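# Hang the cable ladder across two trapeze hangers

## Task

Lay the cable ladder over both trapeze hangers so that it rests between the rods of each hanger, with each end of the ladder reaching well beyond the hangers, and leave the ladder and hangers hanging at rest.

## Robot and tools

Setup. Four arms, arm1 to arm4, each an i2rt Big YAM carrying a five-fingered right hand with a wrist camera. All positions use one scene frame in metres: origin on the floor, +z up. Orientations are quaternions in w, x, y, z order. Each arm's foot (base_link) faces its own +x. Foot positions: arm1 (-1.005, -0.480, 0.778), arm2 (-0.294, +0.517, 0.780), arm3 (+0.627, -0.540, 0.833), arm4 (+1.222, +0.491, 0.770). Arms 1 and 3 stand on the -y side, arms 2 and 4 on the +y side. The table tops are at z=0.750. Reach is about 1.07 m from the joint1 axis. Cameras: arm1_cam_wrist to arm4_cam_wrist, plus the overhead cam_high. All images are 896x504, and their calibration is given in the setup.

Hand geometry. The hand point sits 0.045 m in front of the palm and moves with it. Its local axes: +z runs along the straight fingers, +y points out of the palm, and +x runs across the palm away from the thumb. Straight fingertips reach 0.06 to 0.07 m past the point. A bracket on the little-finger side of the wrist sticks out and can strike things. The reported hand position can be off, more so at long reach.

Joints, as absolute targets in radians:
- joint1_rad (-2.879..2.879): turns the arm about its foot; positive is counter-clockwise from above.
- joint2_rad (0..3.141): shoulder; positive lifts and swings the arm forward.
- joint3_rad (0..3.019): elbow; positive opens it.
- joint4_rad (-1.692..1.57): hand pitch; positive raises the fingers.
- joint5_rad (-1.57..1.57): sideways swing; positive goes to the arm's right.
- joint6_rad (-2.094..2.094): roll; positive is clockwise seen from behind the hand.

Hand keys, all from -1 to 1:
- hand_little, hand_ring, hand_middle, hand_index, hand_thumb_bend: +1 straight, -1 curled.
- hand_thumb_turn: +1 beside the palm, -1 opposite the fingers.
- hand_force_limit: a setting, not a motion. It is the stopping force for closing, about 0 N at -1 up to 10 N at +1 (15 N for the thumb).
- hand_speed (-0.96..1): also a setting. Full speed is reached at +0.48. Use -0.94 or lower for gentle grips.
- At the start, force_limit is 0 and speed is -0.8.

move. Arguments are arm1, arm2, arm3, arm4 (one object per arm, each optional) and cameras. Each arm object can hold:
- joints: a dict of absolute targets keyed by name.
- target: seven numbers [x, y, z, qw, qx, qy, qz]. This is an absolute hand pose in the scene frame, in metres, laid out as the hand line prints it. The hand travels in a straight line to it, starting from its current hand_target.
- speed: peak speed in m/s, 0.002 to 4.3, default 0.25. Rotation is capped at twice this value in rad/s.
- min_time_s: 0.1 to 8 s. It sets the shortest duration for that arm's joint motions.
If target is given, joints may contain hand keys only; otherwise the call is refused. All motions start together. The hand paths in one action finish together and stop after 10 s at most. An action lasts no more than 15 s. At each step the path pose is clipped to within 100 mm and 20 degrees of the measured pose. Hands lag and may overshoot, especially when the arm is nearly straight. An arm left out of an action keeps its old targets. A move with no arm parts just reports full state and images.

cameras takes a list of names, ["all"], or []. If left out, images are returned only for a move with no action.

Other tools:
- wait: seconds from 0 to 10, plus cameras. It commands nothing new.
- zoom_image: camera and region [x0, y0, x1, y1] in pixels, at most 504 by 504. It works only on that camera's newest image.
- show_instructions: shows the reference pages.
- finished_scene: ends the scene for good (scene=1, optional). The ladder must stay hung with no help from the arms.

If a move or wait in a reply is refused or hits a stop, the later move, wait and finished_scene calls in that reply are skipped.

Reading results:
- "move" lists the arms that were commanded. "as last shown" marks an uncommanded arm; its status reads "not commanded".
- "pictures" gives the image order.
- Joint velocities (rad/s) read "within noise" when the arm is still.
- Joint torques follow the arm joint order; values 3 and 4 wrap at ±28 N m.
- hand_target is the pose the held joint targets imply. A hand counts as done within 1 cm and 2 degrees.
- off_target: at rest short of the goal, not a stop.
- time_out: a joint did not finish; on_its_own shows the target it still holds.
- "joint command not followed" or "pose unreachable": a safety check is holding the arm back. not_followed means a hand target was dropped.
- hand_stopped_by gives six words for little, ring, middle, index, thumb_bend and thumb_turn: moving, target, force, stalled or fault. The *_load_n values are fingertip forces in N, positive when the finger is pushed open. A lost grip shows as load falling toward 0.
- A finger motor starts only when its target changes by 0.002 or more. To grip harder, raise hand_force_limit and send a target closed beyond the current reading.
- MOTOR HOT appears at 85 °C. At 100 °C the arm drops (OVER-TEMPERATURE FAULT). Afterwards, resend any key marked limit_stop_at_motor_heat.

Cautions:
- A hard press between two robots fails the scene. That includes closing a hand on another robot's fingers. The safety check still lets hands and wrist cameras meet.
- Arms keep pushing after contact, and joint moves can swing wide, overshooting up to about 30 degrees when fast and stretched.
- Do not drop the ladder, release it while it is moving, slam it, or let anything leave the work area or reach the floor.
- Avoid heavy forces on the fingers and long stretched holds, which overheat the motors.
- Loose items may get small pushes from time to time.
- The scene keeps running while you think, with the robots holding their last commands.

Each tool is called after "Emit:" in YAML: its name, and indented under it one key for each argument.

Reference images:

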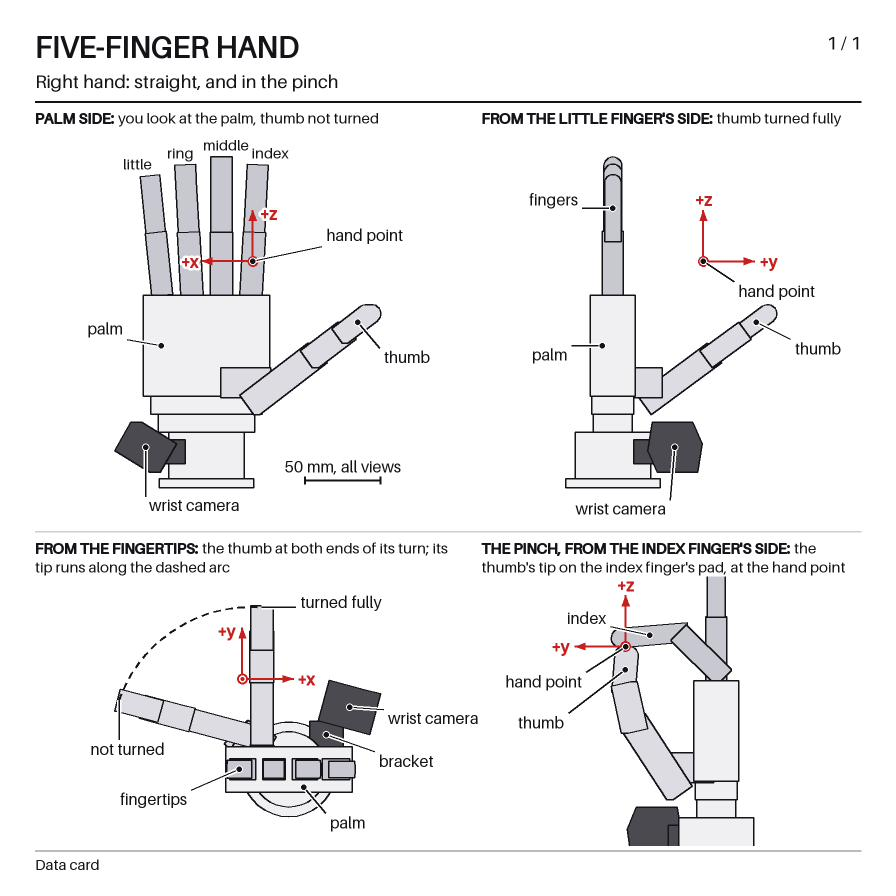

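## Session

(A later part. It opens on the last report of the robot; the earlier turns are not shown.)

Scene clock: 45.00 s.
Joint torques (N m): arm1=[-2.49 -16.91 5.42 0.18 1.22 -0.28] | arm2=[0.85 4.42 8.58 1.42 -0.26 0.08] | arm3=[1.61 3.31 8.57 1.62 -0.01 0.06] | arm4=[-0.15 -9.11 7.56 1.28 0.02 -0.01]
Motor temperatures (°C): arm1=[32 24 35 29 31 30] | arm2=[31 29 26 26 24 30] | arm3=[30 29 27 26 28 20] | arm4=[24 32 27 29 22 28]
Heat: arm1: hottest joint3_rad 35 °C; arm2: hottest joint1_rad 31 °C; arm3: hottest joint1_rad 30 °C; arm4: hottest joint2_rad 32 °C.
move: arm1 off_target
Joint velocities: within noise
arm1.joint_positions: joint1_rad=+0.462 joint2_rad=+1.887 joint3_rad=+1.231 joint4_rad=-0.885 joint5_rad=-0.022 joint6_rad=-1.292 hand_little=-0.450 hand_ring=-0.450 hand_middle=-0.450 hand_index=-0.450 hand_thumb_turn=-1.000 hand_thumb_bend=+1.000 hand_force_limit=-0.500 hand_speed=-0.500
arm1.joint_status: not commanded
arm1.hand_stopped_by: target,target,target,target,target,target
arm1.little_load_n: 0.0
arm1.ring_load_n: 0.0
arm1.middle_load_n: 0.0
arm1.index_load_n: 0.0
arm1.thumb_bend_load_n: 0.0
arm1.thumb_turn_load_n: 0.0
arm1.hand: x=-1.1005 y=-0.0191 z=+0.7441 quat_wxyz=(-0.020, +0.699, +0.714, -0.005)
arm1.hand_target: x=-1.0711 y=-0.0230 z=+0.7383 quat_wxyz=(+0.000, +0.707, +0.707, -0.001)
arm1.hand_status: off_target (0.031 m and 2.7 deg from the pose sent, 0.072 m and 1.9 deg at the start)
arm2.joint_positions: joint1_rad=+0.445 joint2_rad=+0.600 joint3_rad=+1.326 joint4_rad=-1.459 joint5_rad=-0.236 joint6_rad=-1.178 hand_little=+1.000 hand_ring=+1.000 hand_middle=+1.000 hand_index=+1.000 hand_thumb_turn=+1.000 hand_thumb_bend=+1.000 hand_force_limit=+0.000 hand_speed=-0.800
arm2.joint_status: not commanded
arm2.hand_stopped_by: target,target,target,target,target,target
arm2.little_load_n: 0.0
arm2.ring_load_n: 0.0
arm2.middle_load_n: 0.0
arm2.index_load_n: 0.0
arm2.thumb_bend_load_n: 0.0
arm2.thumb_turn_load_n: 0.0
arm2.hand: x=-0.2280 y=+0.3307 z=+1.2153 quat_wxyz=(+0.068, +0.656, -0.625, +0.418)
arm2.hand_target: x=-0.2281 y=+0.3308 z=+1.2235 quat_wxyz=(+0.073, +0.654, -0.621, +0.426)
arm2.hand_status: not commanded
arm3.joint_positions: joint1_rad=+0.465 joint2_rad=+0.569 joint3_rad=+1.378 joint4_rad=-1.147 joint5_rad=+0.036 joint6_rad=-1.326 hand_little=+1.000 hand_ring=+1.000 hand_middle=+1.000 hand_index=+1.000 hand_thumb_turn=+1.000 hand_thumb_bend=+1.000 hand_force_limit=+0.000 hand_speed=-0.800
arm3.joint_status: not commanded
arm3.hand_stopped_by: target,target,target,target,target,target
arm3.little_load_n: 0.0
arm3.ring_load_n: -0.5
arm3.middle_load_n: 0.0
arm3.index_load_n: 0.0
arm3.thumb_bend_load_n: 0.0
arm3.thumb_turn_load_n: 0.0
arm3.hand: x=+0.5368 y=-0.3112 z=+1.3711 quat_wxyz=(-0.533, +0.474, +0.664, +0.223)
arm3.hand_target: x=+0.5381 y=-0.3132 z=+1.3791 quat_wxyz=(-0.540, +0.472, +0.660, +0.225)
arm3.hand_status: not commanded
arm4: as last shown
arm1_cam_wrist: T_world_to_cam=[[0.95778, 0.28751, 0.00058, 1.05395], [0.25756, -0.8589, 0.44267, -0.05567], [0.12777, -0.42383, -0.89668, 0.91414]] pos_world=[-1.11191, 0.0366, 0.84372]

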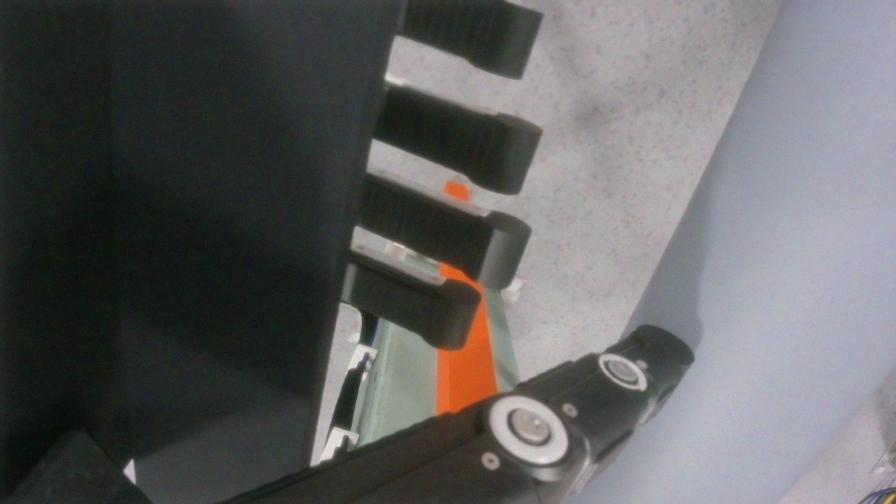

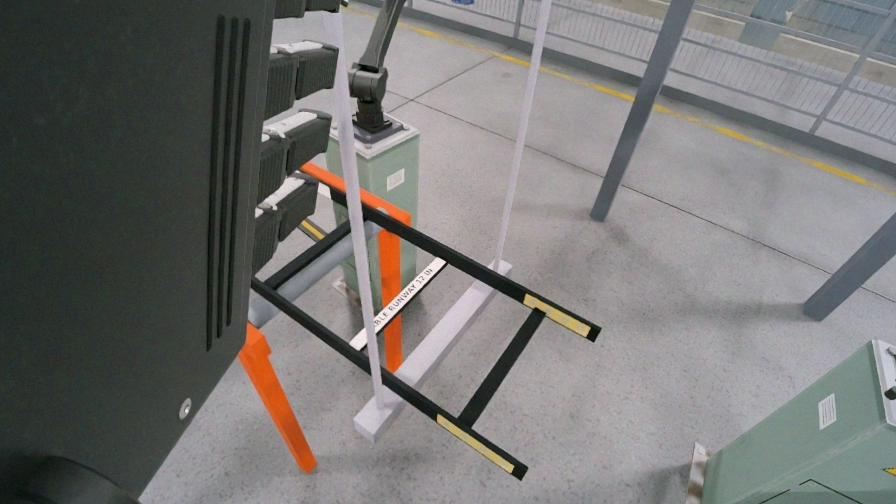

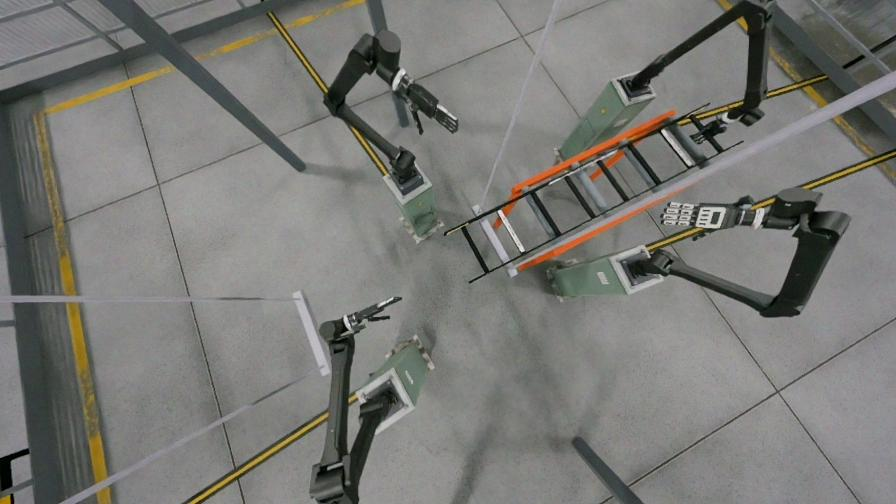

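Emit:
move:
  arm4: {"target": [0.62, 0.0, 0.92, 0, 0.7071, 0.7071, 0], "speed": 0.3}
  arm3: {"target": [0.55, -0.15, 1.2, 0, 0.766, 0.6428, 0], "speed": 0.3, "joints": {"hand_thumb_turn": -1, "hand_speed": 0}}
  cameras: ["arm4_cam_wrist", "arm3_cam_wrist", "cam_high"]

Scene clock: 50.53 s.
Joint torques (N m): arm1=[-2.43 -17.26 5.46 0.12 1.25 -0.28] | arm2=[0.32 4.01 8.64 1.47 -0.27 -0.01] | arm3=[0.5 -9.88 11.59 -0.1 0.12 0.19] | arm4=[0.38 -25 11.23 -0.03 -0.29 0.25]
Motor temperatures (°C): arm1=[32 24 35 29 31 29] | arm2=[31 29 26 26 24 30] | arm3=[30 29 28 25 28 20] | arm4=[24 32 28 29 22 28]
Heat: arm1: hottest joint3_rad 35 °C; arm2: hottest joint1_rad 31 °C; arm3: hottest joint1_rad 30 °C; arm4: hottest joint2_rad 32 °C.
move: arm3 off_target; arm4 off_target
Joint velocities: within noise
arm1, arm2: as last shown
arm3.joint_positions: joint1_rad=+0.176 joint2_rad=+1.419 joint3_rad=+1.713 joint4_rad=-1.690 joint5_rad=+0.012 joint6_rad=-1.119 hand_little=+1.000 hand_ring=+1.000 hand_middle=+1.000 hand_index=+1.000 hand_thumb_turn=-1.000 hand_thumb_bend=+1.000 hand_force_limit=+0.000 hand_speed=+0.000
arm3.joint_status: all done
arm3.hand_stopped_by: target,target,target,target,target,target
arm3.little_load_n: 0.0
arm3.ring_load_n: 0.0
arm3.middle_load_n: 0.0
arm3.index_load_n: 0.0
arm3.thumb_bend_load_n: 0.0
arm3.thumb_turn_load_n: 0.0
arm3.hand: x=+0.5481 y=-0.1563 z=+1.1868 quat_wxyz=(-0.077, +0.754, +0.651, +0.044)
arm3.hand_target: x=+0.5501 y=-0.1505 z=+1.1990 quat_wxyz=(-0.087, +0.760, +0.642, +0.050)
arm3.hand_status: off_target (0.015 m and 10.3 deg from the pose sent, 0.235 m and 75.6 deg at the start; a joint's target at an end of its range on 55 of 134 steps)
arm4.joint_positions: joint1_rad=-1.080 joint2_rad=+2.532 joint3_rad=+2.880 joint4_rad=-1.669 joint5_rad=-0.010 joint6_rad=+0.649 hand_little=+1.000 hand_ring=+1.000 hand_middle=+1.000 hand_index=+1.000 hand_thumb_turn=+1.000 hand_thumb_bend=+1.000 hand_force_limit=+0.000 hand_speed=-0.800
arm4.joint_status: not commanded
arm4.hand_stopped_by: target,target,target,target,target,target
arm4.little_load_n: 0.0
arm4.ring_load_n: 0.0
arm4.middle_load_n: 0.0
arm4.index_load_n: 0.5
arm4.thumb_bend_load_n: 0.0
arm4.thumb_turn_load_n: 0.0
arm4.hand: x=+0.6243 y=+0.0045 z=+0.9245 quat_wxyz=(+0.015, -0.717, -0.686, +0.123)
arm4.hand_target: x=+0.6212 y=+0.0007 z=+0.9195 quat_wxyz=(+0.013, -0.720, -0.682, +0.126)
arm4.hand_status: off_target (0.008 m and 14.5 deg from the pose sent, 0.390 m and 119.6 deg at the start; pose on its path clipped on 17 of 134 steps; a joint's target at an end of its range on 54 of 134 steps)
pictures: arm3_cam_wrist, arm4_cam_wrist, cam_high
arm3_cam_wrist: T_world_to_cam=[[0.98964, 0.14196, -0.02147, -0.49333], [0.14283, -0.95819, 0.24793, -0.50791], [0.01463, -0.24842, -0.96854, 1.21812]] pos_world=[0.54294, -0.11403, 1.29514]
arm4_cam_wrist: T_world_to_cam=[[0.94905, 0.20441, -0.23985, -0.37126], [0.29858, -0.8267, 0.47689, -0.6062], [-0.1008, -0.5242, -0.84561, 0.96046]] pos_world=[0.63015, 0.07822, 1.01221]

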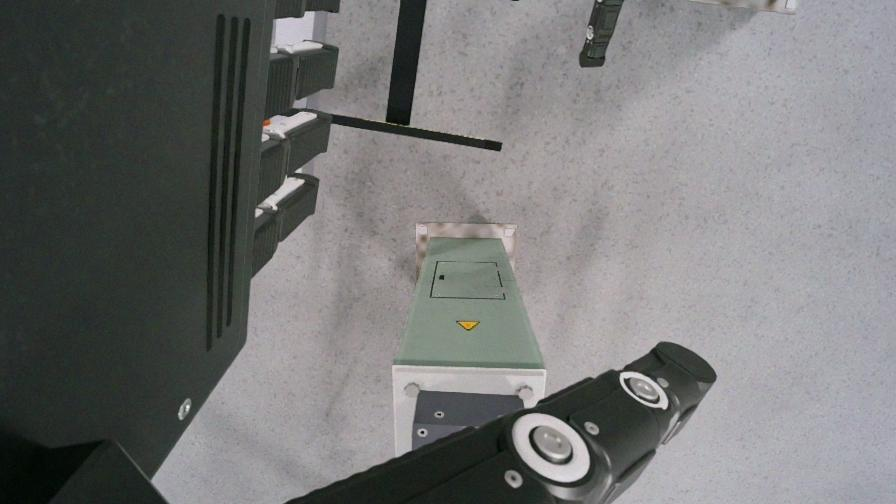

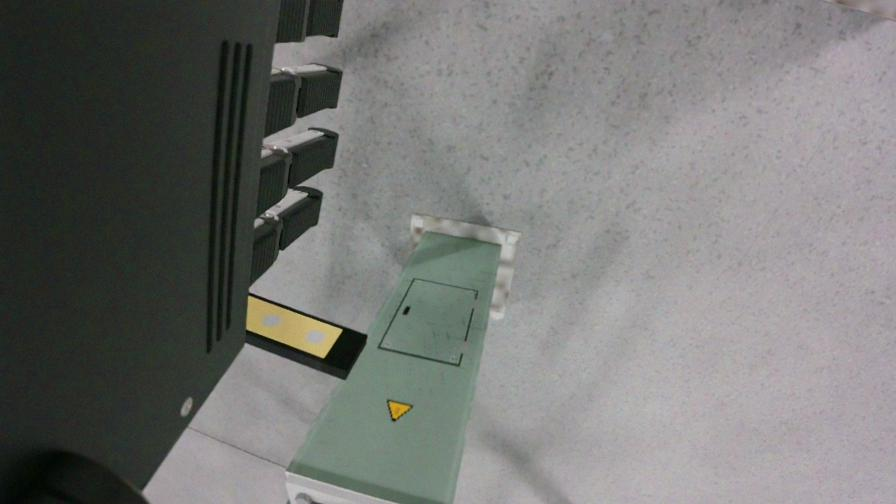

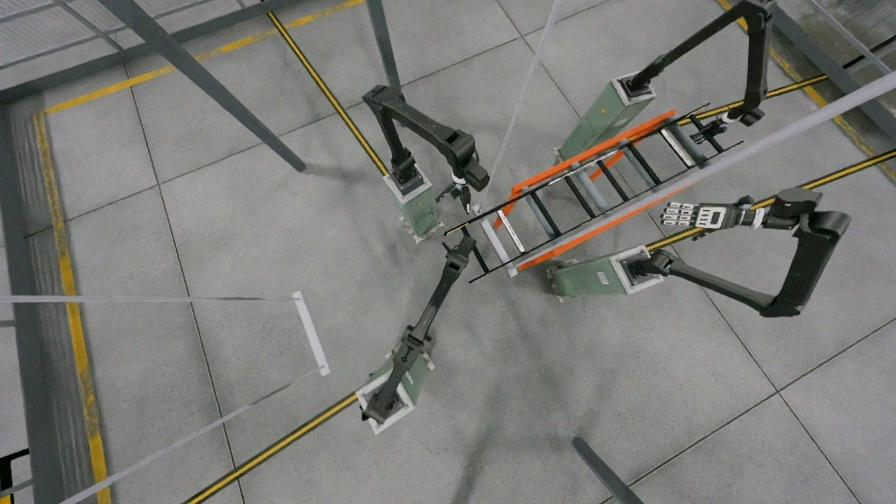

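Emit:
move:
  arm4: {"target": [0.95, 0.12, 1.1, 0, 0.7071, 0.7071, 0], "speed": 0.4, "joints": {"hand_thumb_turn": -1, "hand_speed": 0}}
  arm1: {"target": [-1.115, -0.022, 0.745, 0, 0.7071, 0.7071, 0], "speed": 0.1, "joints": {"hand_index": 1, "hand_middle": 1, "hand_ring": 1, "hand_little": 1, "hand_speed": 0}}

Emit:
move:
  arm1: {"target": [-1.12, -0.022, 1.0, 0, 0.7071, 0.7071, 0], "speed": 0.2}
  arm3: {"target": [0.49, -0.02, 1.02, 0, 0.766, 0.6428, 0], "speed": 0.25}
  cameras: ["arm1_cam_wrist", "arm3_cam_wrist", "cam_high"]

Scene clock: 53.97 s.
Joint torques (N m): arm1=[0.5 -15.44 8.2 -0.21 0.49 0.18] | arm2=[0.5 4.6 8.69 1.44 -0.25 0.05] | arm3=[0.56 -9.7 11.59 -0.1 0.12 0.19] | arm4=[0.5 -12.28 6.98 -0.05 -0.3 0.21]
Motor temperatures (°C): arm1=[32 24 35 29 31 29] | arm2=[31 29 26 26 24 30] | arm3=[30 29 28 25 28 20] | arm4=[24 33 29 28 22 28]
Heat: arm1: hottest joint3_rad 35 °C; arm2: hottest joint1_rad 31 °C; arm3: hottest joint1_rad 30 °C; arm4: hottest joint2_rad 33 °C.
move: arm1 done; arm4 off_target
Joint velocities: within noise
arm1.joint_positions: joint1_rad=+0.503 joint2_rad=+1.887 joint3_rad=+1.240 joint4_rad=-0.908 joint5_rad=-0.005 joint6_rad=-1.250 hand_little=+1.000 hand_ring=+1.000 hand_middle=+1.000 hand_index=+1.000 hand_thumb_turn=-1.000 hand_thumb_bend=+1.000 hand_force_limit=-0.500 hand_speed=+0.000
arm1.joint_status: all done
arm1.hand_stopped_by: target,target,target,target,target,target
arm1.little_load_n: 0.0
arm1.ring_load_n: 0.0
arm1.middle_load_n: 0.0
arm1.index_load_n: 0.0
arm1.thumb_bend_load_n: 0.0
arm1.thumb_turn_load_n: 0.0
arm1.hand: x=-1.1168 y=-0.0265 z=+0.7483 quat_wxyz=(-0.010, +0.700, +0.714, -0.001)
arm1.hand_target: x=-1.1149 y=-0.0221 z=+0.7449 quat_wxyz=(+0.000, +0.707, +0.707, +0.000)
arm1.hand_status: done (0.006 m and 1.7 deg from the pose sent, 0.015 m and 2.7 deg at the start)
arm2, arm3: as last shown
arm3.middle_load_n: 0.5
arm4.joint_positions: joint1_rad=-0.893 joint2_rad=+1.504 joint3_rad=+1.760 joint4_rad=-1.673 joint5_rad=-0.013 joint6_rad=+0.788 hand_little=+1.000 hand_ring=+1.000 hand_middle=+1.000 hand_index=+1.000 hand_thumb_turn=-1.000 hand_thumb_bend=+1.000 hand_force_limit=+0.000 hand_speed=+0.000
arm4.joint_status: all done
arm4.hand_stopped_by: target,target,target,target,target,target
arm4.little_load_n: 0.0
arm4.ring_load_n: 0.0
arm4.middle_load_n: 0.0
arm4.index_load_n: 0.0
arm4.thumb_bend_load_n: 0.0
arm4.thumb_turn_load_n: 0.0
arm4.hand: x=+0.9486 y=+0.1218 z=+1.1120 quat_wxyz=(-0.007, -0.704, -0.706, +0.077)
arm4.hand_target: x=+0.9501 y=+0.1202 z=+1.0994 quat_wxyz=(-0.009, -0.707, -0.704, +0.059)
arm4.hand_status: off_target (0.012 m and 8.9 deg from the pose sent, 0.388 m and 14.5 deg at the start; a joint's target at an end of its range on 33 of 57 steps)
pictures: none

Scene clock: 56.13 s.
Joint torques (N m): arm1=[0.62 -15.68 10.26 0.09 0.16 0.18] | arm2=[0.26 3.96 8.54 1.31 -0.25 0.03] | arm3=[2.2 -17.38 11.32 -0.05 -0.14 0.19] | arm4=[0.5 -12.34 6.99 -0.08 -0.3 0.24]
Motor temperatures (°C): arm1=[32 24 36 29 31 29] | arm2=[31 29 26 26 24 30] | arm3=[30 29 28 25 28 20] | arm4=[24 33 28 28 22 28]
Heat: arm1: hottest joint3_rad 36 °C; arm2: hottest joint1_rad 31 °C; arm3: hottest joint1_rad 30 °C; arm4: hottest joint2_rad 33 °C.
move: arm1 done; arm3 off_target
Joint velocities: within noise
arm1.joint_positions: joint1_rad=+0.506 joint2_rad=+1.688 joint3_rad=+1.647 joint4_rad=-1.541 joint5_rad=+0.003 joint6_rad=-1.238 hand_little=+1.000 hand_ring=+1.000 hand_middle=+1.000 hand_index=+1.000 hand_thumb_turn=-1.000 hand_thumb_bend=+1.000 hand_force_limit=-0.500 hand_speed=+0.000
arm1.joint_status: not commanded
arm1.hand_stopped_by: target,target,target,target,target,target
arm1.little_load_n: 0.0
arm1.ring_load_n: 0.0
arm1.middle_load_n: 0.0
arm1.index_load_n: 0.0
arm1.thumb_bend_load_n: 0.0
arm1.thumb_turn_load_n: 0.0
arm1.hand: x=-1.1154 y=-0.0279 z=+0.9937 quat_wxyz=(+0.004, +0.703, +0.711, -0.003)
arm1.hand_target: x=-1.1199 y=-0.0221 z=+1.0000 quat_wxyz=(+0.000, +0.707, +0.707, +0.000)
arm1.hand_status: done (0.010 m and 0.9 deg from the pose sent, 0.252 m and 1.7 deg at the start)
arm2, arm4: as last shown
arm3.joint_positions: joint1_rad=+0.184 joint2_rad=+1.898 joint3_rad=+1.837 joint4_rad=-1.545 joint5_rad=-0.004 joint6_rad=-1.086 hand_little=+1.000 hand_ring=+1.000 hand_middle=+1.000 hand_index=+1.000 hand_thumb_turn=-1.000 hand_thumb_bend=+1.000 hand_force_limit=+0.000 hand_speed=+0.000
arm3.joint_status: not commanded
arm3.hand_stopped_by: target,target,target,target,target,target
arm3.little_load_n: 0.0
arm3.ring_load_n: 0.0
arm3.middle_load_n: 0.0
arm3.index_load_n: 0.0
arm3.thumb_bend_load_n: -0.5
arm3.thumb_turn_load_n: 0.0
arm3.hand: x=+0.5001 y=-0.0302 z=+1.0119 quat_wxyz=(+0.016, +0.765, +0.644, -0.005)
arm3.hand_target: x=+0.4901 y=-0.0204 z=+1.0201 quat_wxyz=(+0.000, +0.766, +0.643, +0.000)
arm3.hand_status: off_target (0.016 m and 1.9 deg from the pose sent, 0.223 m and 10.3 deg at the start)
arm4.ring_load_n: -0.5
arm1_cam_wrist: T_world_to_cam=[[0.96002, 0.27869, 0.02629, 1.0473], [0.23258, -0.84638, 0.4791, -0.23361], [0.15578, -0.45383, -0.87736, 1.14731]] pos_world=[-1.12982, 0.03109, 1.09099]
arm3_cam_wrist: T_world_to_cam=[[0.99352, 0.11367, -0.00245, -0.48953], [0.10297, -0.89042, 0.44333, -0.51261], [0.04821, -0.44071, -0.89635, 0.985]] pos_world=[0.49165, 0.03331, 1.10896]

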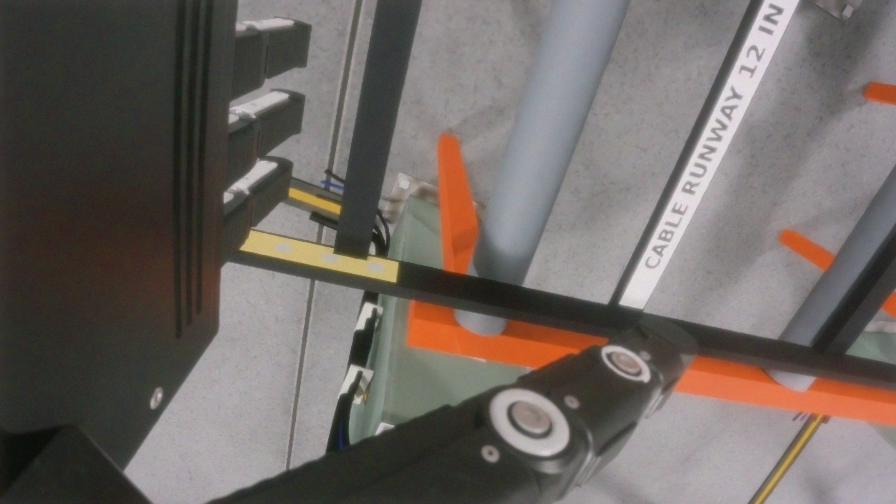

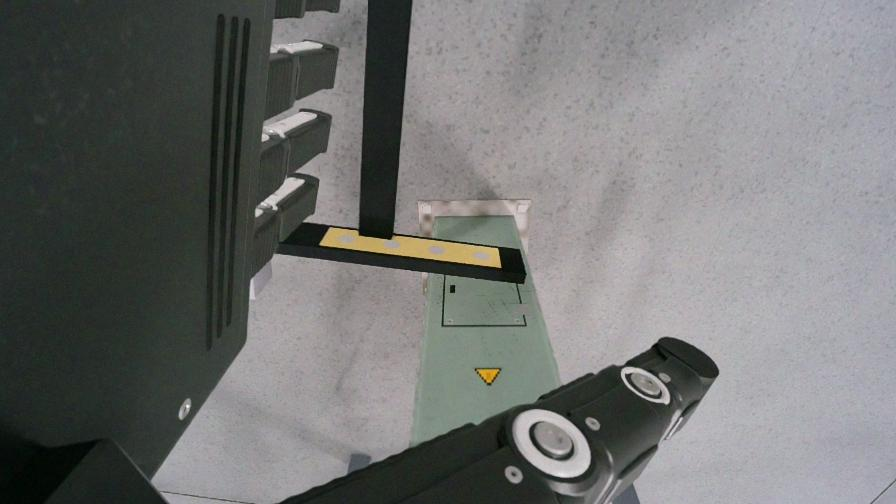

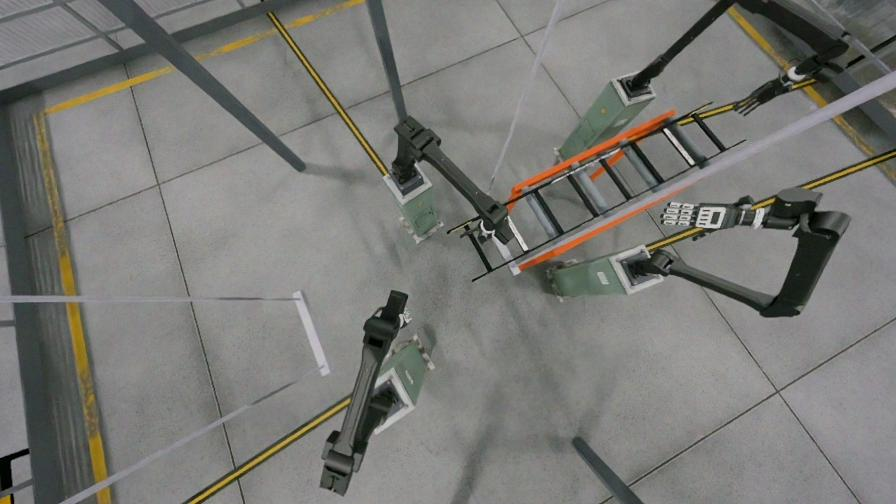

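Emit:
move:
  arm3: {"target": [0.462, 0.008, 0.88, 0, 0.766, 0.6428, 0], "speed": 0.2}
  cameras: ["arm3_cam_wrist"]

Scene clock: 58.40 s.
Joint torques (N m): arm1=[1.14 -15.56 10.19 0.01 0.17 0.16] | arm2=[0.38 4.6 8.8 1.31 -0.23 0.03] | arm3=[1.9 -19.55 8.06 0.32 -0.12 0.19] | arm4=[0.5 -12.34 6.94 -0.03 -0.29 0.24]
Motor temperatures (°C): arm1=[32 25 36 29 31 29] | arm2=[31 29 27 26 24 30] | arm3=[30 29 28 25 28 20] | arm4=[24 33 28 28 22 28]
Heat: arm1: hottest joint3_rad 36 °C; arm2: hottest joint1_rad 31 °C; arm3: hottest joint1_rad 30 °C; arm4: hottest joint2_rad 33 °C.
move: arm3 done
Joint velocities: within noise
arm1, arm2, arm4: as last shown
arm2.ring_load_n: -0.5
arm3.joint_positions: joint1_rad=+0.215 joint2_rad=+2.065 joint3_rad=+1.770 joint4_rad=-1.276 joint5_rad=-0.005 joint6_rad=-1.056 hand_little=+1.000 hand_ring=+1.000 hand_middle=+1.000 hand_index=+1.000 hand_thumb_turn=-1.000 hand_thumb_bend=+1.000 hand_force_limit=+0.000 hand_speed=+0.000
arm3.joint_status: not commanded
arm3.hand_stopped_by: target,target,target,target,target,target
arm3.little_load_n: 0.0
arm3.ring_load_n: 0.0
arm3.middle_load_n: 0.0
arm3.index_load_n: -0.5
arm3.thumb_bend_load_n: 0.0
arm3.thumb_turn_load_n: 0.0
arm3.hand: x=+0.4678 y=+0.0082 z=+0.8860 quat_wxyz=(+0.000, +0.764, +0.645, +0.001)
arm3.hand_target: x=+0.4620 y=+0.0079 z=+0.8801 quat_wxyz=(+0.000, +0.766, +0.643, +0.000)
arm3.hand_status: done (0.008 m and 0.3 deg from the pose sent, 0.143 m and 1.9 deg at the start)
arm4.ring_load_n: 0.0
arm3_cam_wrist: T_world_to_cam=[[0.99321, 0.11597, -0.00947, -0.45578], [0.10947, -0.90376, 0.41381, -0.39601], [0.03944, -0.41204, -0.91031, 0.90693]] pos_world=[0.46027, 0.06866, 0.98515]

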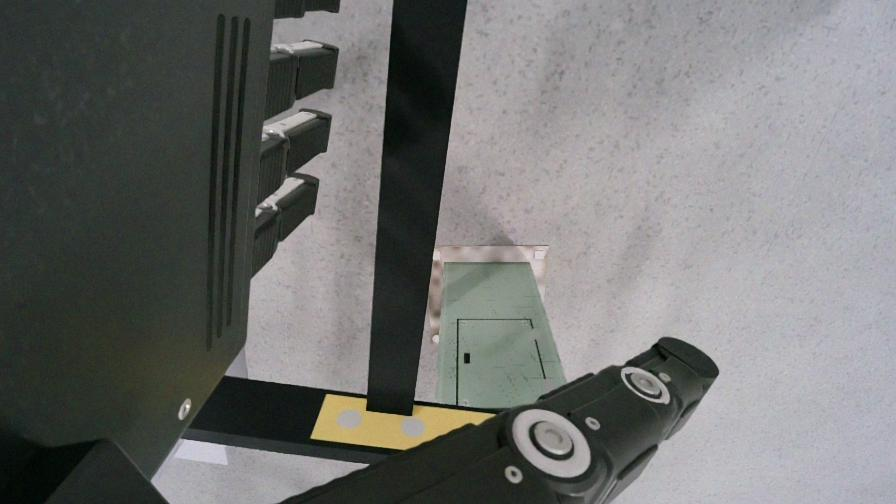

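Emit:
move:
  arm3: {"target": [0.462, 0.008, 0.744, 0, 0.766, 0.6428, 0], "speed": 0.15}
  cameras: ["arm3_cam_wrist"]

Emit:
move:
  arm3: {"joints": {"hand_index": -0.45, "hand_middle": -0.45, "hand_ring": -0.45, "hand_little": -0.45, "hand_force_limit": -0.5, "hand_speed": -0.3}}
  cameras: ["arm3_cam_wrist", "cam_high"]

Scene clock: 60.50 s.
Joint torques (N m): arm1=[1.14 -15.38 10.22 0.05 0.18 0.17] | arm2=[0.73 4.54 8.58 1.35 -0.27 0.03] | arm3=[2.14 -19.14 6.74 0.32 -0.12 0.19] | arm4=[0.44 -12.16 6.95 -0.05 -0.3 0.23]
Motor temperatures (°C): arm1=[32 25 37 29 31 29] | arm2=[31 29 27 26 24 30] | arm3=[30 30 28 25 28 20] | arm4=[24 33 28 28 22 28]
Heat: arm1: hottest joint3_rad 37 °C; arm2: hottest joint1_rad 31 °C; arm3: hottest joint1_rad 30 °C; arm4: hottest joint2_rad 33 °C.
move: arm3 off_target
Joint velocities: within noise
arm1, arm2, arm4: as last shown
arm2.ring_load_n: 0.0
arm3.joint_positions: joint1_rad=+0.215 joint2_rad=+2.216 joint3_rad=+1.661 joint4_rad=-1.004 joint5_rad=-0.005 joint6_rad=-1.054 hand_little=+1.000 hand_ring=+1.000 hand_middle=+1.000 hand_index=+1.000 hand_thumb_turn=-1.000 hand_thumb_bend=+1.000 hand_force_limit=+0.000 hand_speed=+0.000
arm3.joint_status: not commanded
arm3.hand_stopped_by: target,target,target,target,target,target
arm3.little_load_n: 0.0
arm3.ring_load_n: 0.0
arm3.middle_load_n: 0.0
arm3.index_load_n: 0.0
arm3.thumb_bend_load_n: 0.0
arm3.thumb_turn_load_n: 0.5
arm3.hand: x=+0.4669 y=+0.0132 z=+0.7559 quat_wxyz=(-0.005, +0.765, +0.644, +0.004)
arm3.hand_target: x=+0.4622 y=+0.0078 z=+0.7443 quat_wxyz=(+0.000, +0.766, +0.643, +0.000)
arm3.hand_status: off_target (0.014 m and 0.8 deg from the pose sent, 0.142 m and 0.3 deg at the start)
arm3_cam_wrist: T_world_to_cam=[[0.99336, 0.11436, -0.01234, -0.45455], [0.10962, -0.90877, 0.40264, -0.32914], [0.03484, -0.40132, -0.91527, 0.79629]] pos_world=[0.45987, 0.07244, 0.85575]

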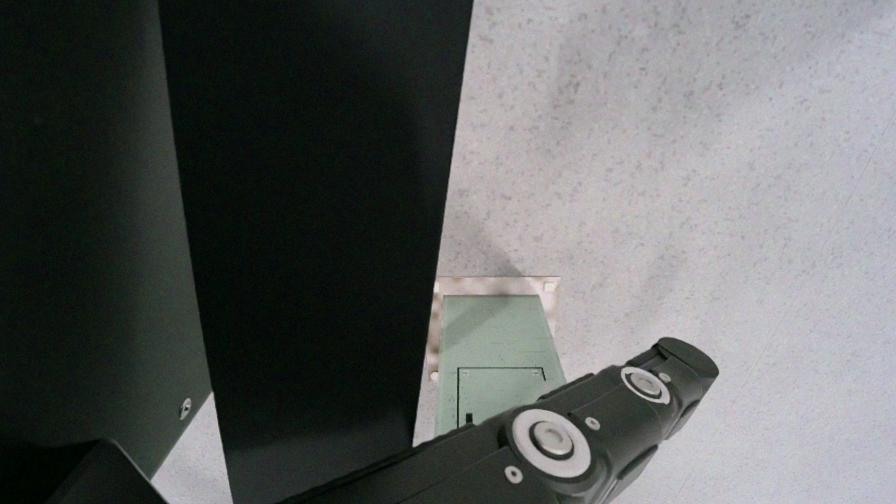

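Scene clock: 61.73 s.
Joint torques (N m): arm1=[1.26 -15.85 10.26 0.1 0.2 0.17] | arm2=[0.09 4.42 8.66 1.36 -0.22 0.02] | arm3=[2.02 -19.37 6.72 0.32 -0.09 0.2] | arm4=[0.38 -12.16 6.94 -0.05 -0.3 0.24]
Motor temperatures (°C): arm1=[31 25 37 29 31 29] | arm2=[31 29 27 26 24 30] | arm3=[30 30 28 25 28 20] | arm4=[24 33 28 28 22 28]
Heat: arm1: hottest joint3_rad 37 °C; arm2: hottest joint1_rad 31 °C; arm3: hottest joint1_rad 30 °C; arm4: hottest joint2_rad 33 °C.
move: arm3 done
Joint velocities: within noise
arm1, arm2, arm4: as last shown
arm3.joint_positions: joint1_rad=+0.215 joint2_rad=+2.216 joint3_rad=+1.661 joint4_rad=-1.004 joint5_rad=-0.005 joint6_rad=-1.054 hand_little=-0.450 hand_ring=-0.450 hand_middle=-0.450 hand_index=-0.450 hand_thumb_turn=-1.000 hand_thumb_bend=+1.000 hand_force_limit=-0.500 hand_speed=-0.300
arm3.joint_status: all done
arm3.hand_stopped_by: target,target,target,target,target,target
arm3.little_load_n: 0.0
arm3.ring_load_n: 0.0
arm3.middle_load_n: 0.0
arm3.index_load_n: 0.0
arm3.thumb_bend_load_n: 0.0
arm3.thumb_turn_load_n: -0.5
arm3.hand: x=+0.4668 y=+0.0132 z=+0.7559 quat_wxyz=(-0.006, +0.765, +0.644, +0.003)
arm3.hand_target: x=+0.4621 y=+0.0078 z=+0.7443 quat_wxyz=(+0.000, +0.766, +0.643, +0.000)
arm3.hand_status: not commanded
arm3_cam_wrist: T_world_to_cam=[[0.9934, 0.11397, -0.01272, -0.45421], [0.10942, -0.90878, 0.40268, -0.32908], [0.03434, -0.40142, -0.91525, 0.79651]] pos_world=[0.45987, 0.07244, 0.85575]

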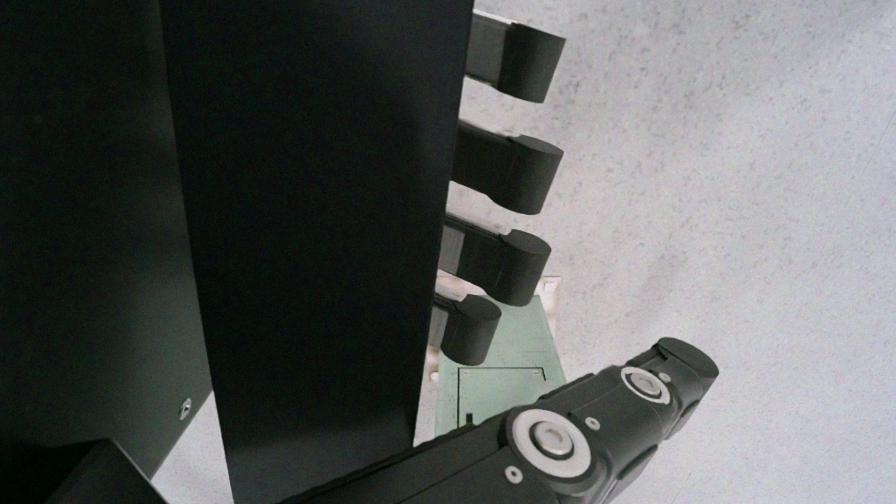

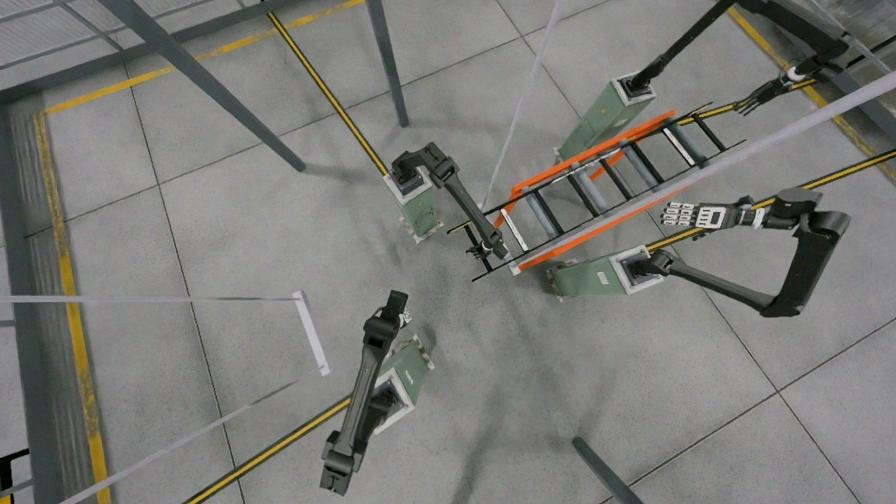

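Emit:
move:
  arm3: {"target": [0.75, 0.006, 0.744, 0, 0.766, 0.6428, 0], "speed": 0.1}
  arm4: {"target": [1.2, 0.17, 1.2, 0, 0.7071, 0.7071, 0], "speed": 0.2}
  cameras: ["arm3_cam_wrist", "arm1_cam_wrist", "cam_high"]

Scene clock: 67.97 s.
Joint torques (N m): arm1=[1.08 -15.27 10.19 0.09 0.18 0.16] | arm2=[0.79 4.6 8.68 1.25 -0.23 0.02] | arm3=[-5.01 -17.79 7.34 -0.1 1.24 0.31] | arm4=[0.85 -5.3 6.26 0.35 -0.35 0.27]
Motor temperatures (°C): arm1=[31 25 38 28 31 29] | arm2=[31 29 27 26 24 30] | arm3=[30 30 28 25 28 20] | arm4=[24 33 28 28 22 28]
Heat: arm1: hottest joint3_rad 38 °C; arm2: hottest joint1_rad 31 °C; arm3: hottest joint1_rad 30 °C; arm4: hottest joint2_rad 33 °C.
move: arm3 off_target; arm4 off_target
Joint velocities: within noise
arm1, arm2: as last shown
arm1.index_load_n: -0.5
arm3.joint_positions: joint1_rad=-0.173 joint2_rad=+2.135 joint3_rad=+1.491 joint4_rad=-0.920 joint5_rad=-0.040 joint6_rad=-1.536 hand_little=-0.450 hand_ring=-0.450 hand_middle=-0.450 hand_index=-0.450 hand_thumb_turn=-1.000 hand_thumb_bend=+1.000 hand_force_limit=-0.500 hand_speed=-0.300
arm3.joint_status: not commanded
arm3.hand_stopped_by: target,target,target,target,target,target
arm3.little_load_n: 0.0
arm3.ring_load_n: 0.5
arm3.middle_load_n: 0.0
arm3.index_load_n: 0.0
arm3.thumb_bend_load_n: 0.0
arm3.thumb_turn_load_n: 0.0
arm3.hand: x=+0.7027 y=+0.0130 z=+0.7497 quat_wxyz=(-0.015, +0.734, +0.679, -0.008)
arm3.hand_target: x=+0.7477 y=+0.0040 z=+0.7445 quat_wxyz=(+0.000, +0.766, +0.643, +0.000)
arm3.hand_status: off_target (0.048 m and 5.9 deg from the pose sent, 0.284 m and 0.8 deg at the start)
arm4.joint_positions: joint1_rad=-0.428 joint2_rad=+0.980 joint3_rad=+1.503 joint4_rad=-1.673 joint5_rad=-0.057 joint6_rad=+1.258 hand_little=+1.000 hand_ring=+1.000 hand_middle=+1.000 hand_index=+1.000 hand_thumb_turn=-1.000 hand_thumb_bend=+1.000 hand_force_limit=+0.000 hand_speed=+0.000
arm4.joint_status: not commanded
arm4.hand_stopped_by: target,target,target,target,target,target
arm4.little_load_n: 0.0
arm4.ring_load_n: 0.0
arm4.middle_load_n: 0.0
arm4.index_load_n: 0.0
arm4.thumb_bend_load_n: 0.0
arm4.thumb_turn_load_n: 0.0
arm4.hand: x=+1.1965 y=+0.1669 z=+1.2064 quat_wxyz=(-0.119, -0.689, -0.694, +0.173)
arm4.hand_target: x=+1.1999 y=+0.1696 z=+1.1993 quat_wxyz=(-0.118, -0.691, -0.694, +0.163)
arm4.hand_status: off_target (0.008 m and 24.3 deg from the pose sent, 0.271 m and 8.9 deg at the start; pose on its path clipped on 43 of 119 steps; a joint's target at an end of its range on 119 of 119 steps)
pictures: arm1_cam_wrist, arm3_cam_wrist, cam_high
arm1_cam_wrist: T_world_to_cam=[[0.96002, 0.27869, 0.02629, 1.0473], [0.23258, -0.84638, 0.4791, -0.23361], [0.15578, -0.45383, -0.87736, 1.14731]] pos_world=[-1.12982, 0.03109, 1.09099]
arm3_cam_wrist: T_world_to_cam=[[0.9775, 0.20678, -0.04175, -0.65688], [0.20612, -0.89408, 0.39766, -0.41699], [0.0449, -0.39732, -0.91658, 0.77624]] pos_world=[0.6932, 0.07143, 0.84988]

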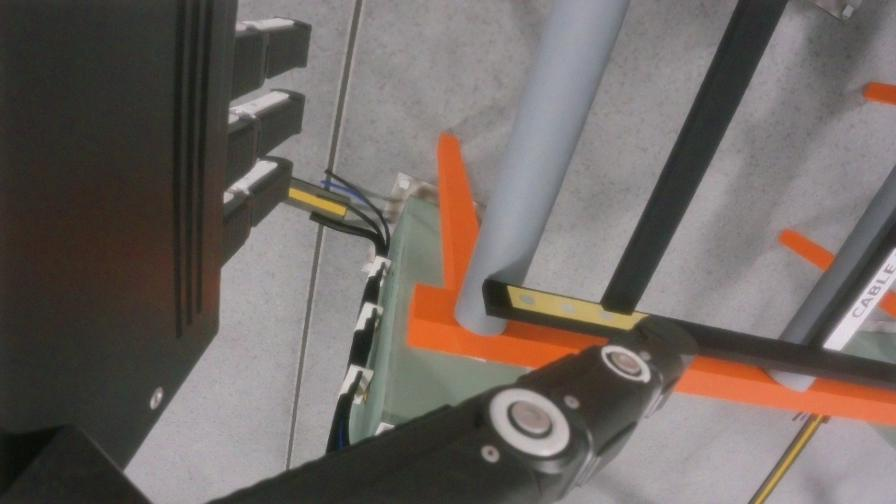

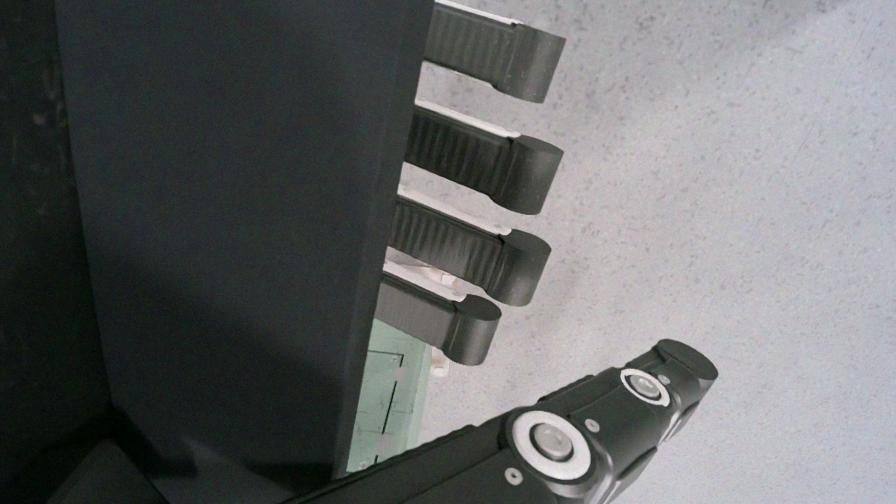

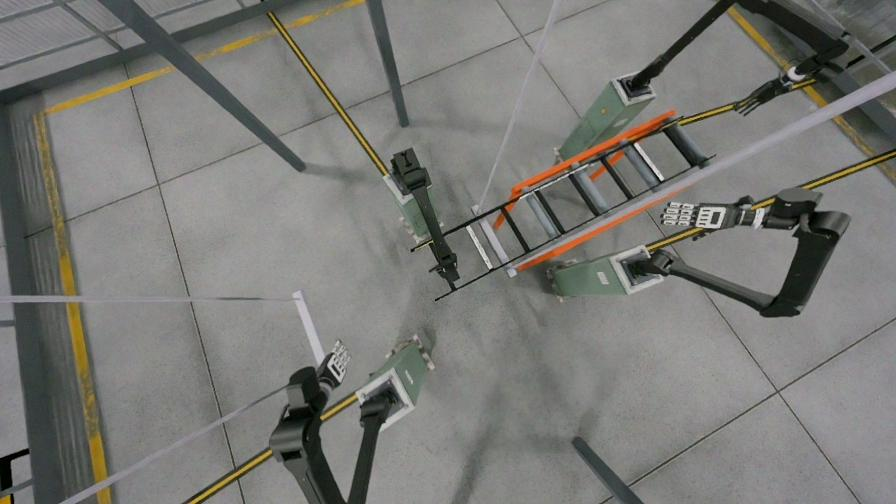

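Emit:
move:
  arm3: {"target": [0.95, 0.006, 0.744, 0, 0.766, 0.6428, 0], "speed": 0.1}
  cameras: ["arm3_cam_wrist", "cam_high"]

Scene clock: 71.53 s.
Joint torques (N m): arm1=[1.38 -15.85 10.28 0.01 0.19 0.18] | arm2=[0.91 4.89 8.73 1.33 -0.23 0.09] | arm3=[-6.01 -17.79 10.92 0.24 1.21 0.33] | arm4=[0.97 -5.25 6.27 0.44 -0.33 0.26]
Motor temperatures (°C): arm1=[31 25 38 28 31 29] | arm2=[31 29 27 26 24 30] | arm3=[30 30 28 25 29 20] | arm4=[24 32 28 28 22 28]
Heat: arm1: hottest joint3_rad 38 °C; arm2: hottest joint1_rad 31 °C; arm3: hottest joint1_rad 30 °C; arm4: hottest joint2_rad 32 °C.
move: arm3 off_target
Joint velocities: within noise
arm1, arm4: as last shown
arm1.index_load_n: 0.0
arm2.joint_positions: joint1_rad=+0.445 joint2_rad=+0.600 joint3_rad=+1.326 joint4_rad=-1.459 joint5_rad=-0.236 joint6_rad=-1.178 hand_little=+1.000 hand_ring=+1.000 hand_middle=+1.000 hand_index=+1.000 hand_thumb_turn=+1.000 hand_thumb_bend=+1.000 hand_force_limit=+0.000 hand_speed=-0.800
arm2.joint_status: not commanded
arm2.hand_stopped_by: target,target,target,target,target,target
arm2.little_load_n: 0.0
arm2.ring_load_n: 0.0
arm2.middle_load_n: 0.0
arm2.index_load_n: 0.0
arm2.thumb_bend_load_n: 0.0
arm2.thumb_turn_load_n: 0.0
arm2.hand: x=-0.2280 y=+0.3307 z=+1.2153 quat_wxyz=(+0.068, +0.656, -0.625, +0.418)
arm2.hand_target: x=-0.2281 y=+0.3308 z=+1.2235 quat_wxyz=(+0.073, +0.654, -0.621, +0.426)
arm2.hand_status: not commanded
arm3.joint_positions: joint1_rad=-0.476 joint2_rad=+2.232 joint3_rad=+1.663 joint4_rad=-1.032 joint5_rad=-0.036 joint6_rad=-1.852 hand_little=-0.450 hand_ring=-0.450 hand_middle=-0.450 hand_index=-0.450 hand_thumb_turn=-1.000 hand_thumb_bend=+1.000 hand_force_limit=-0.500 hand_speed=-0.300
arm3.joint_status: not commanded
arm3.hand_stopped_by: target,target,target,target,target,target
arm3.little_load_n: 0.0
arm3.ring_load_n: 0.0
arm3.middle_load_n: 0.0
arm3.index_load_n: 0.0
arm3.thumb_bend_load_n: 0.0
arm3.thumb_turn_load_n: 0.0
arm3.hand: x=+0.8897 y=+0.0124 z=+0.7490 quat_wxyz=(-0.008, +0.730, +0.684, -0.018)
arm3.hand_target: x=+0.9470 y=+0.0021 z=+0.7453 quat_wxyz=(+0.000, +0.766, +0.643, +0.000)
arm3.hand_status: off_target (0.061 m and 6.7 deg from the pose sent, 0.247 m and 5.9 deg at the start; pose on its path clipped on 2 of 96 steps)
arm4.joint_positions: joint1_rad=-0.428 joint2_rad=+0.980 joint3_rad=+1.503 joint4_rad=-1.673 joint5_rad=-0.057 joint6_rad=+1.259 hand_little=+1.000 hand_ring=+1.000 hand_middle=+1.000 hand_index=+1.000 hand_thumb_turn=-1.000 hand_thumb_bend=+1.000 hand_force_limit=+0.000 hand_speed=+0.000
arm4.hand: x=+1.1965 y=+0.1668 z=+1.2065 quat_wxyz=(-0.119, -0.689, -0.694, +0.173)
arm3_cam_wrist: T_world_to_cam=[[0.9745, 0.21843, -0.05145, -0.82981], [0.21968, -0.88175, 0.41744, -0.48279], [0.04582, -0.41809, -0.90725, 0.7594]] pos_world=[0.87991, 0.07305, 0.84781]

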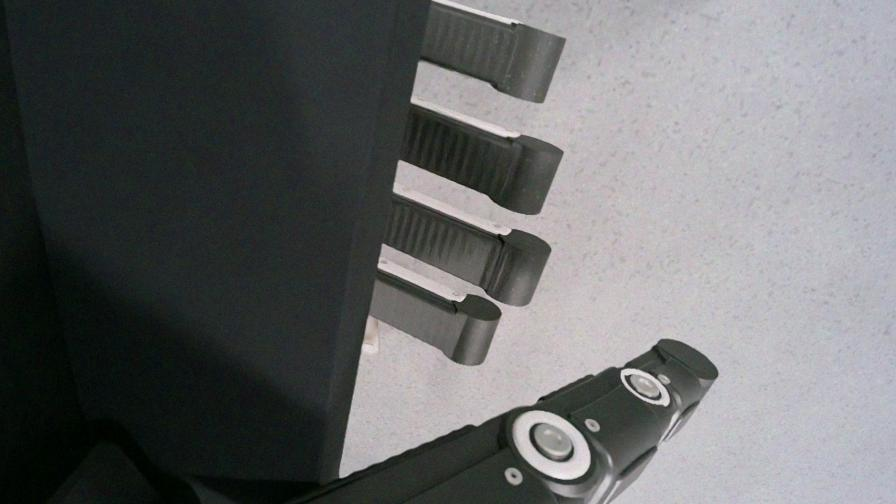

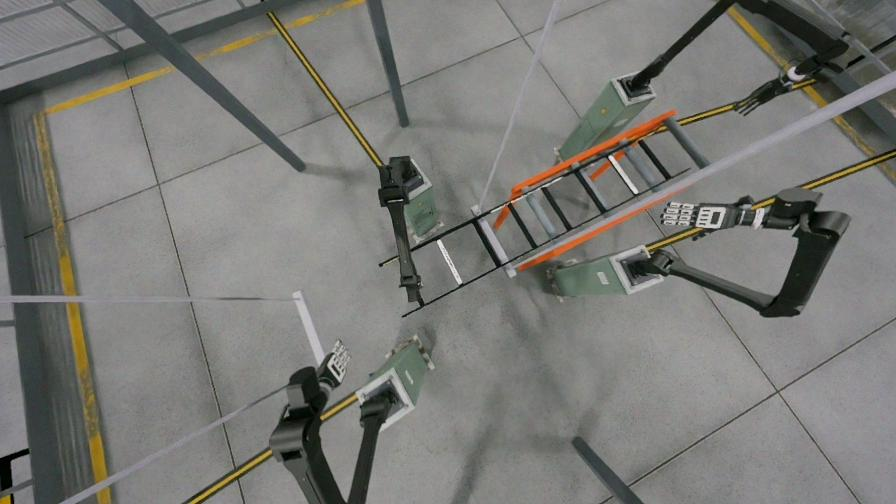

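Emit:
move:
  arm3: {"target": [1.07, 0.004, 0.744, 0, 0.766, 0.6428, 0], "speed": 0.1}
  cameras: ["arm3_cam_wrist", "cam_high"]

Scene clock: 74.07 s.
Joint torques (N m): arm1=[1.14 -15.5 10.21 -0.03 0.19 0.2] | arm2=[0.5 3.96 8.73 1.31 -0.24 0.05] | arm3=[-7.88 -19.37 12.15 0.64 1.4 0.33] | arm4=[0.91 -5.19 6.26 0.39 -0.34 0.25]
Motor temperatures (°C): arm1=[31 25 39 28 31 29] | arm2=[31 29 27 26 24 30] | arm3=[30 30 28 25 29 20] | arm4=[24 32 28 28 22 28]
Heat: arm1: hottest joint3_rad 39 °C; arm2: hottest joint1_rad 31 °C; arm3: hottest joint1_rad 30 °C; arm4: hottest joint2_rad 32 °C.
move: arm3 off_target
Joint velocities: within noise
arm1, arm2, arm4: as last shown
arm2.ring_load_n: -0.5
arm3.joint_positions: joint1_rad=-0.611 joint2_rad=+2.363 joint3_rad=+1.915 joint4_rad=-1.169 joint5_rad=-0.040 joint6_rad=-2.008 hand_little=-0.450 hand_ring=-0.450 hand_middle=-0.450 hand_index=-0.450 hand_thumb_turn=-1.000 hand_thumb_bend=+1.000 hand_force_limit=-0.500 hand_speed=-0.300
arm3.joint_status: not commanded
arm3.hand_stopped_by: target,target,target,target,target,target
arm3.little_load_n: 0.0
arm3.ring_load_n: 0.5
arm3.middle_load_n: 0.0
arm3.index_load_n: 0.0
arm3.thumb_bend_load_n: 0.0
arm3.thumb_turn_load_n: 0.0
arm3.hand: x=+0.9896 y=+0.0249 z=+0.7501 quat_wxyz=(-0.010, +0.722, +0.691, -0.024)
arm3.hand_target: x=+1.0640 y=-0.0025 z=+0.7460 quat_wxyz=(+0.001, +0.766, +0.643, +0.000)
arm3.hand_status: off_target (0.083 m and 8.1 deg from the pose sent, 0.180 m and 6.7 deg at the start; pose on its path clipped on 31 of 67 steps)
arm4.little_load_n: -0.5
arm3_cam_wrist: T_world_to_cam=[[0.96887, 0.23894, -0.06486, -0.91471], [0.24374, -0.87447, 0.41941, -0.5197], [0.04349, -0.42216, -0.90548, 0.76213]] pos_world=[0.97975, 0.08584, 0.84873]

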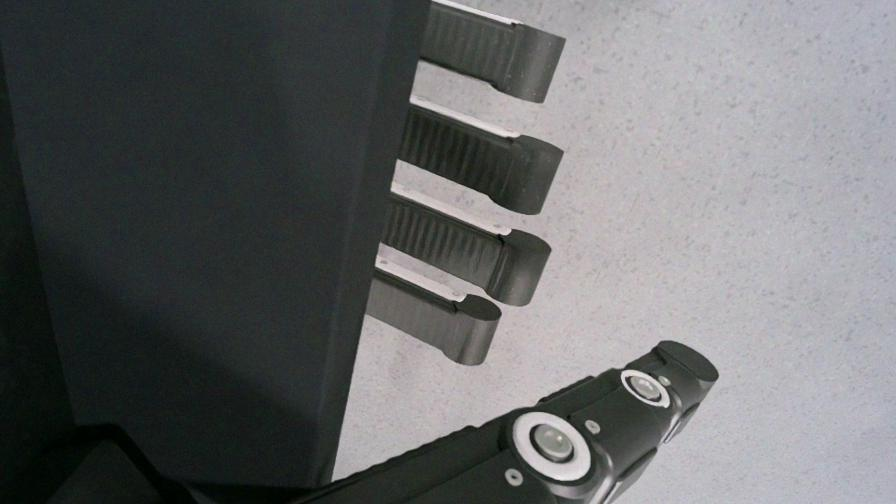

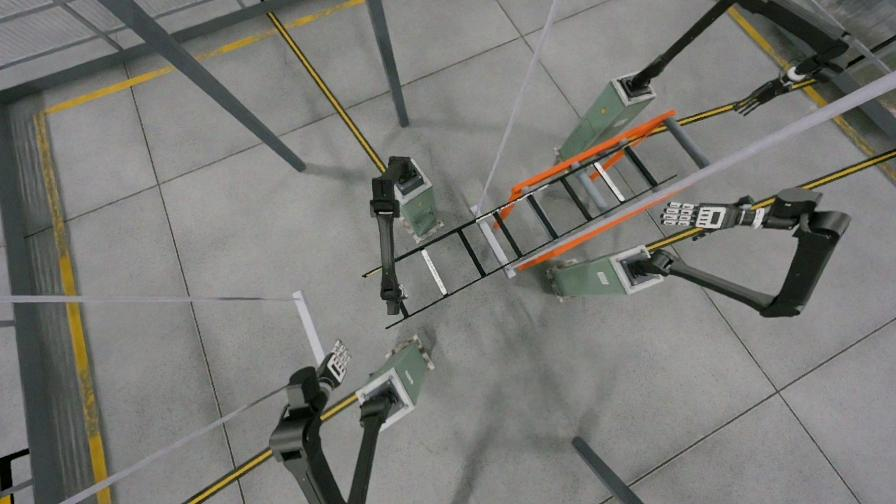

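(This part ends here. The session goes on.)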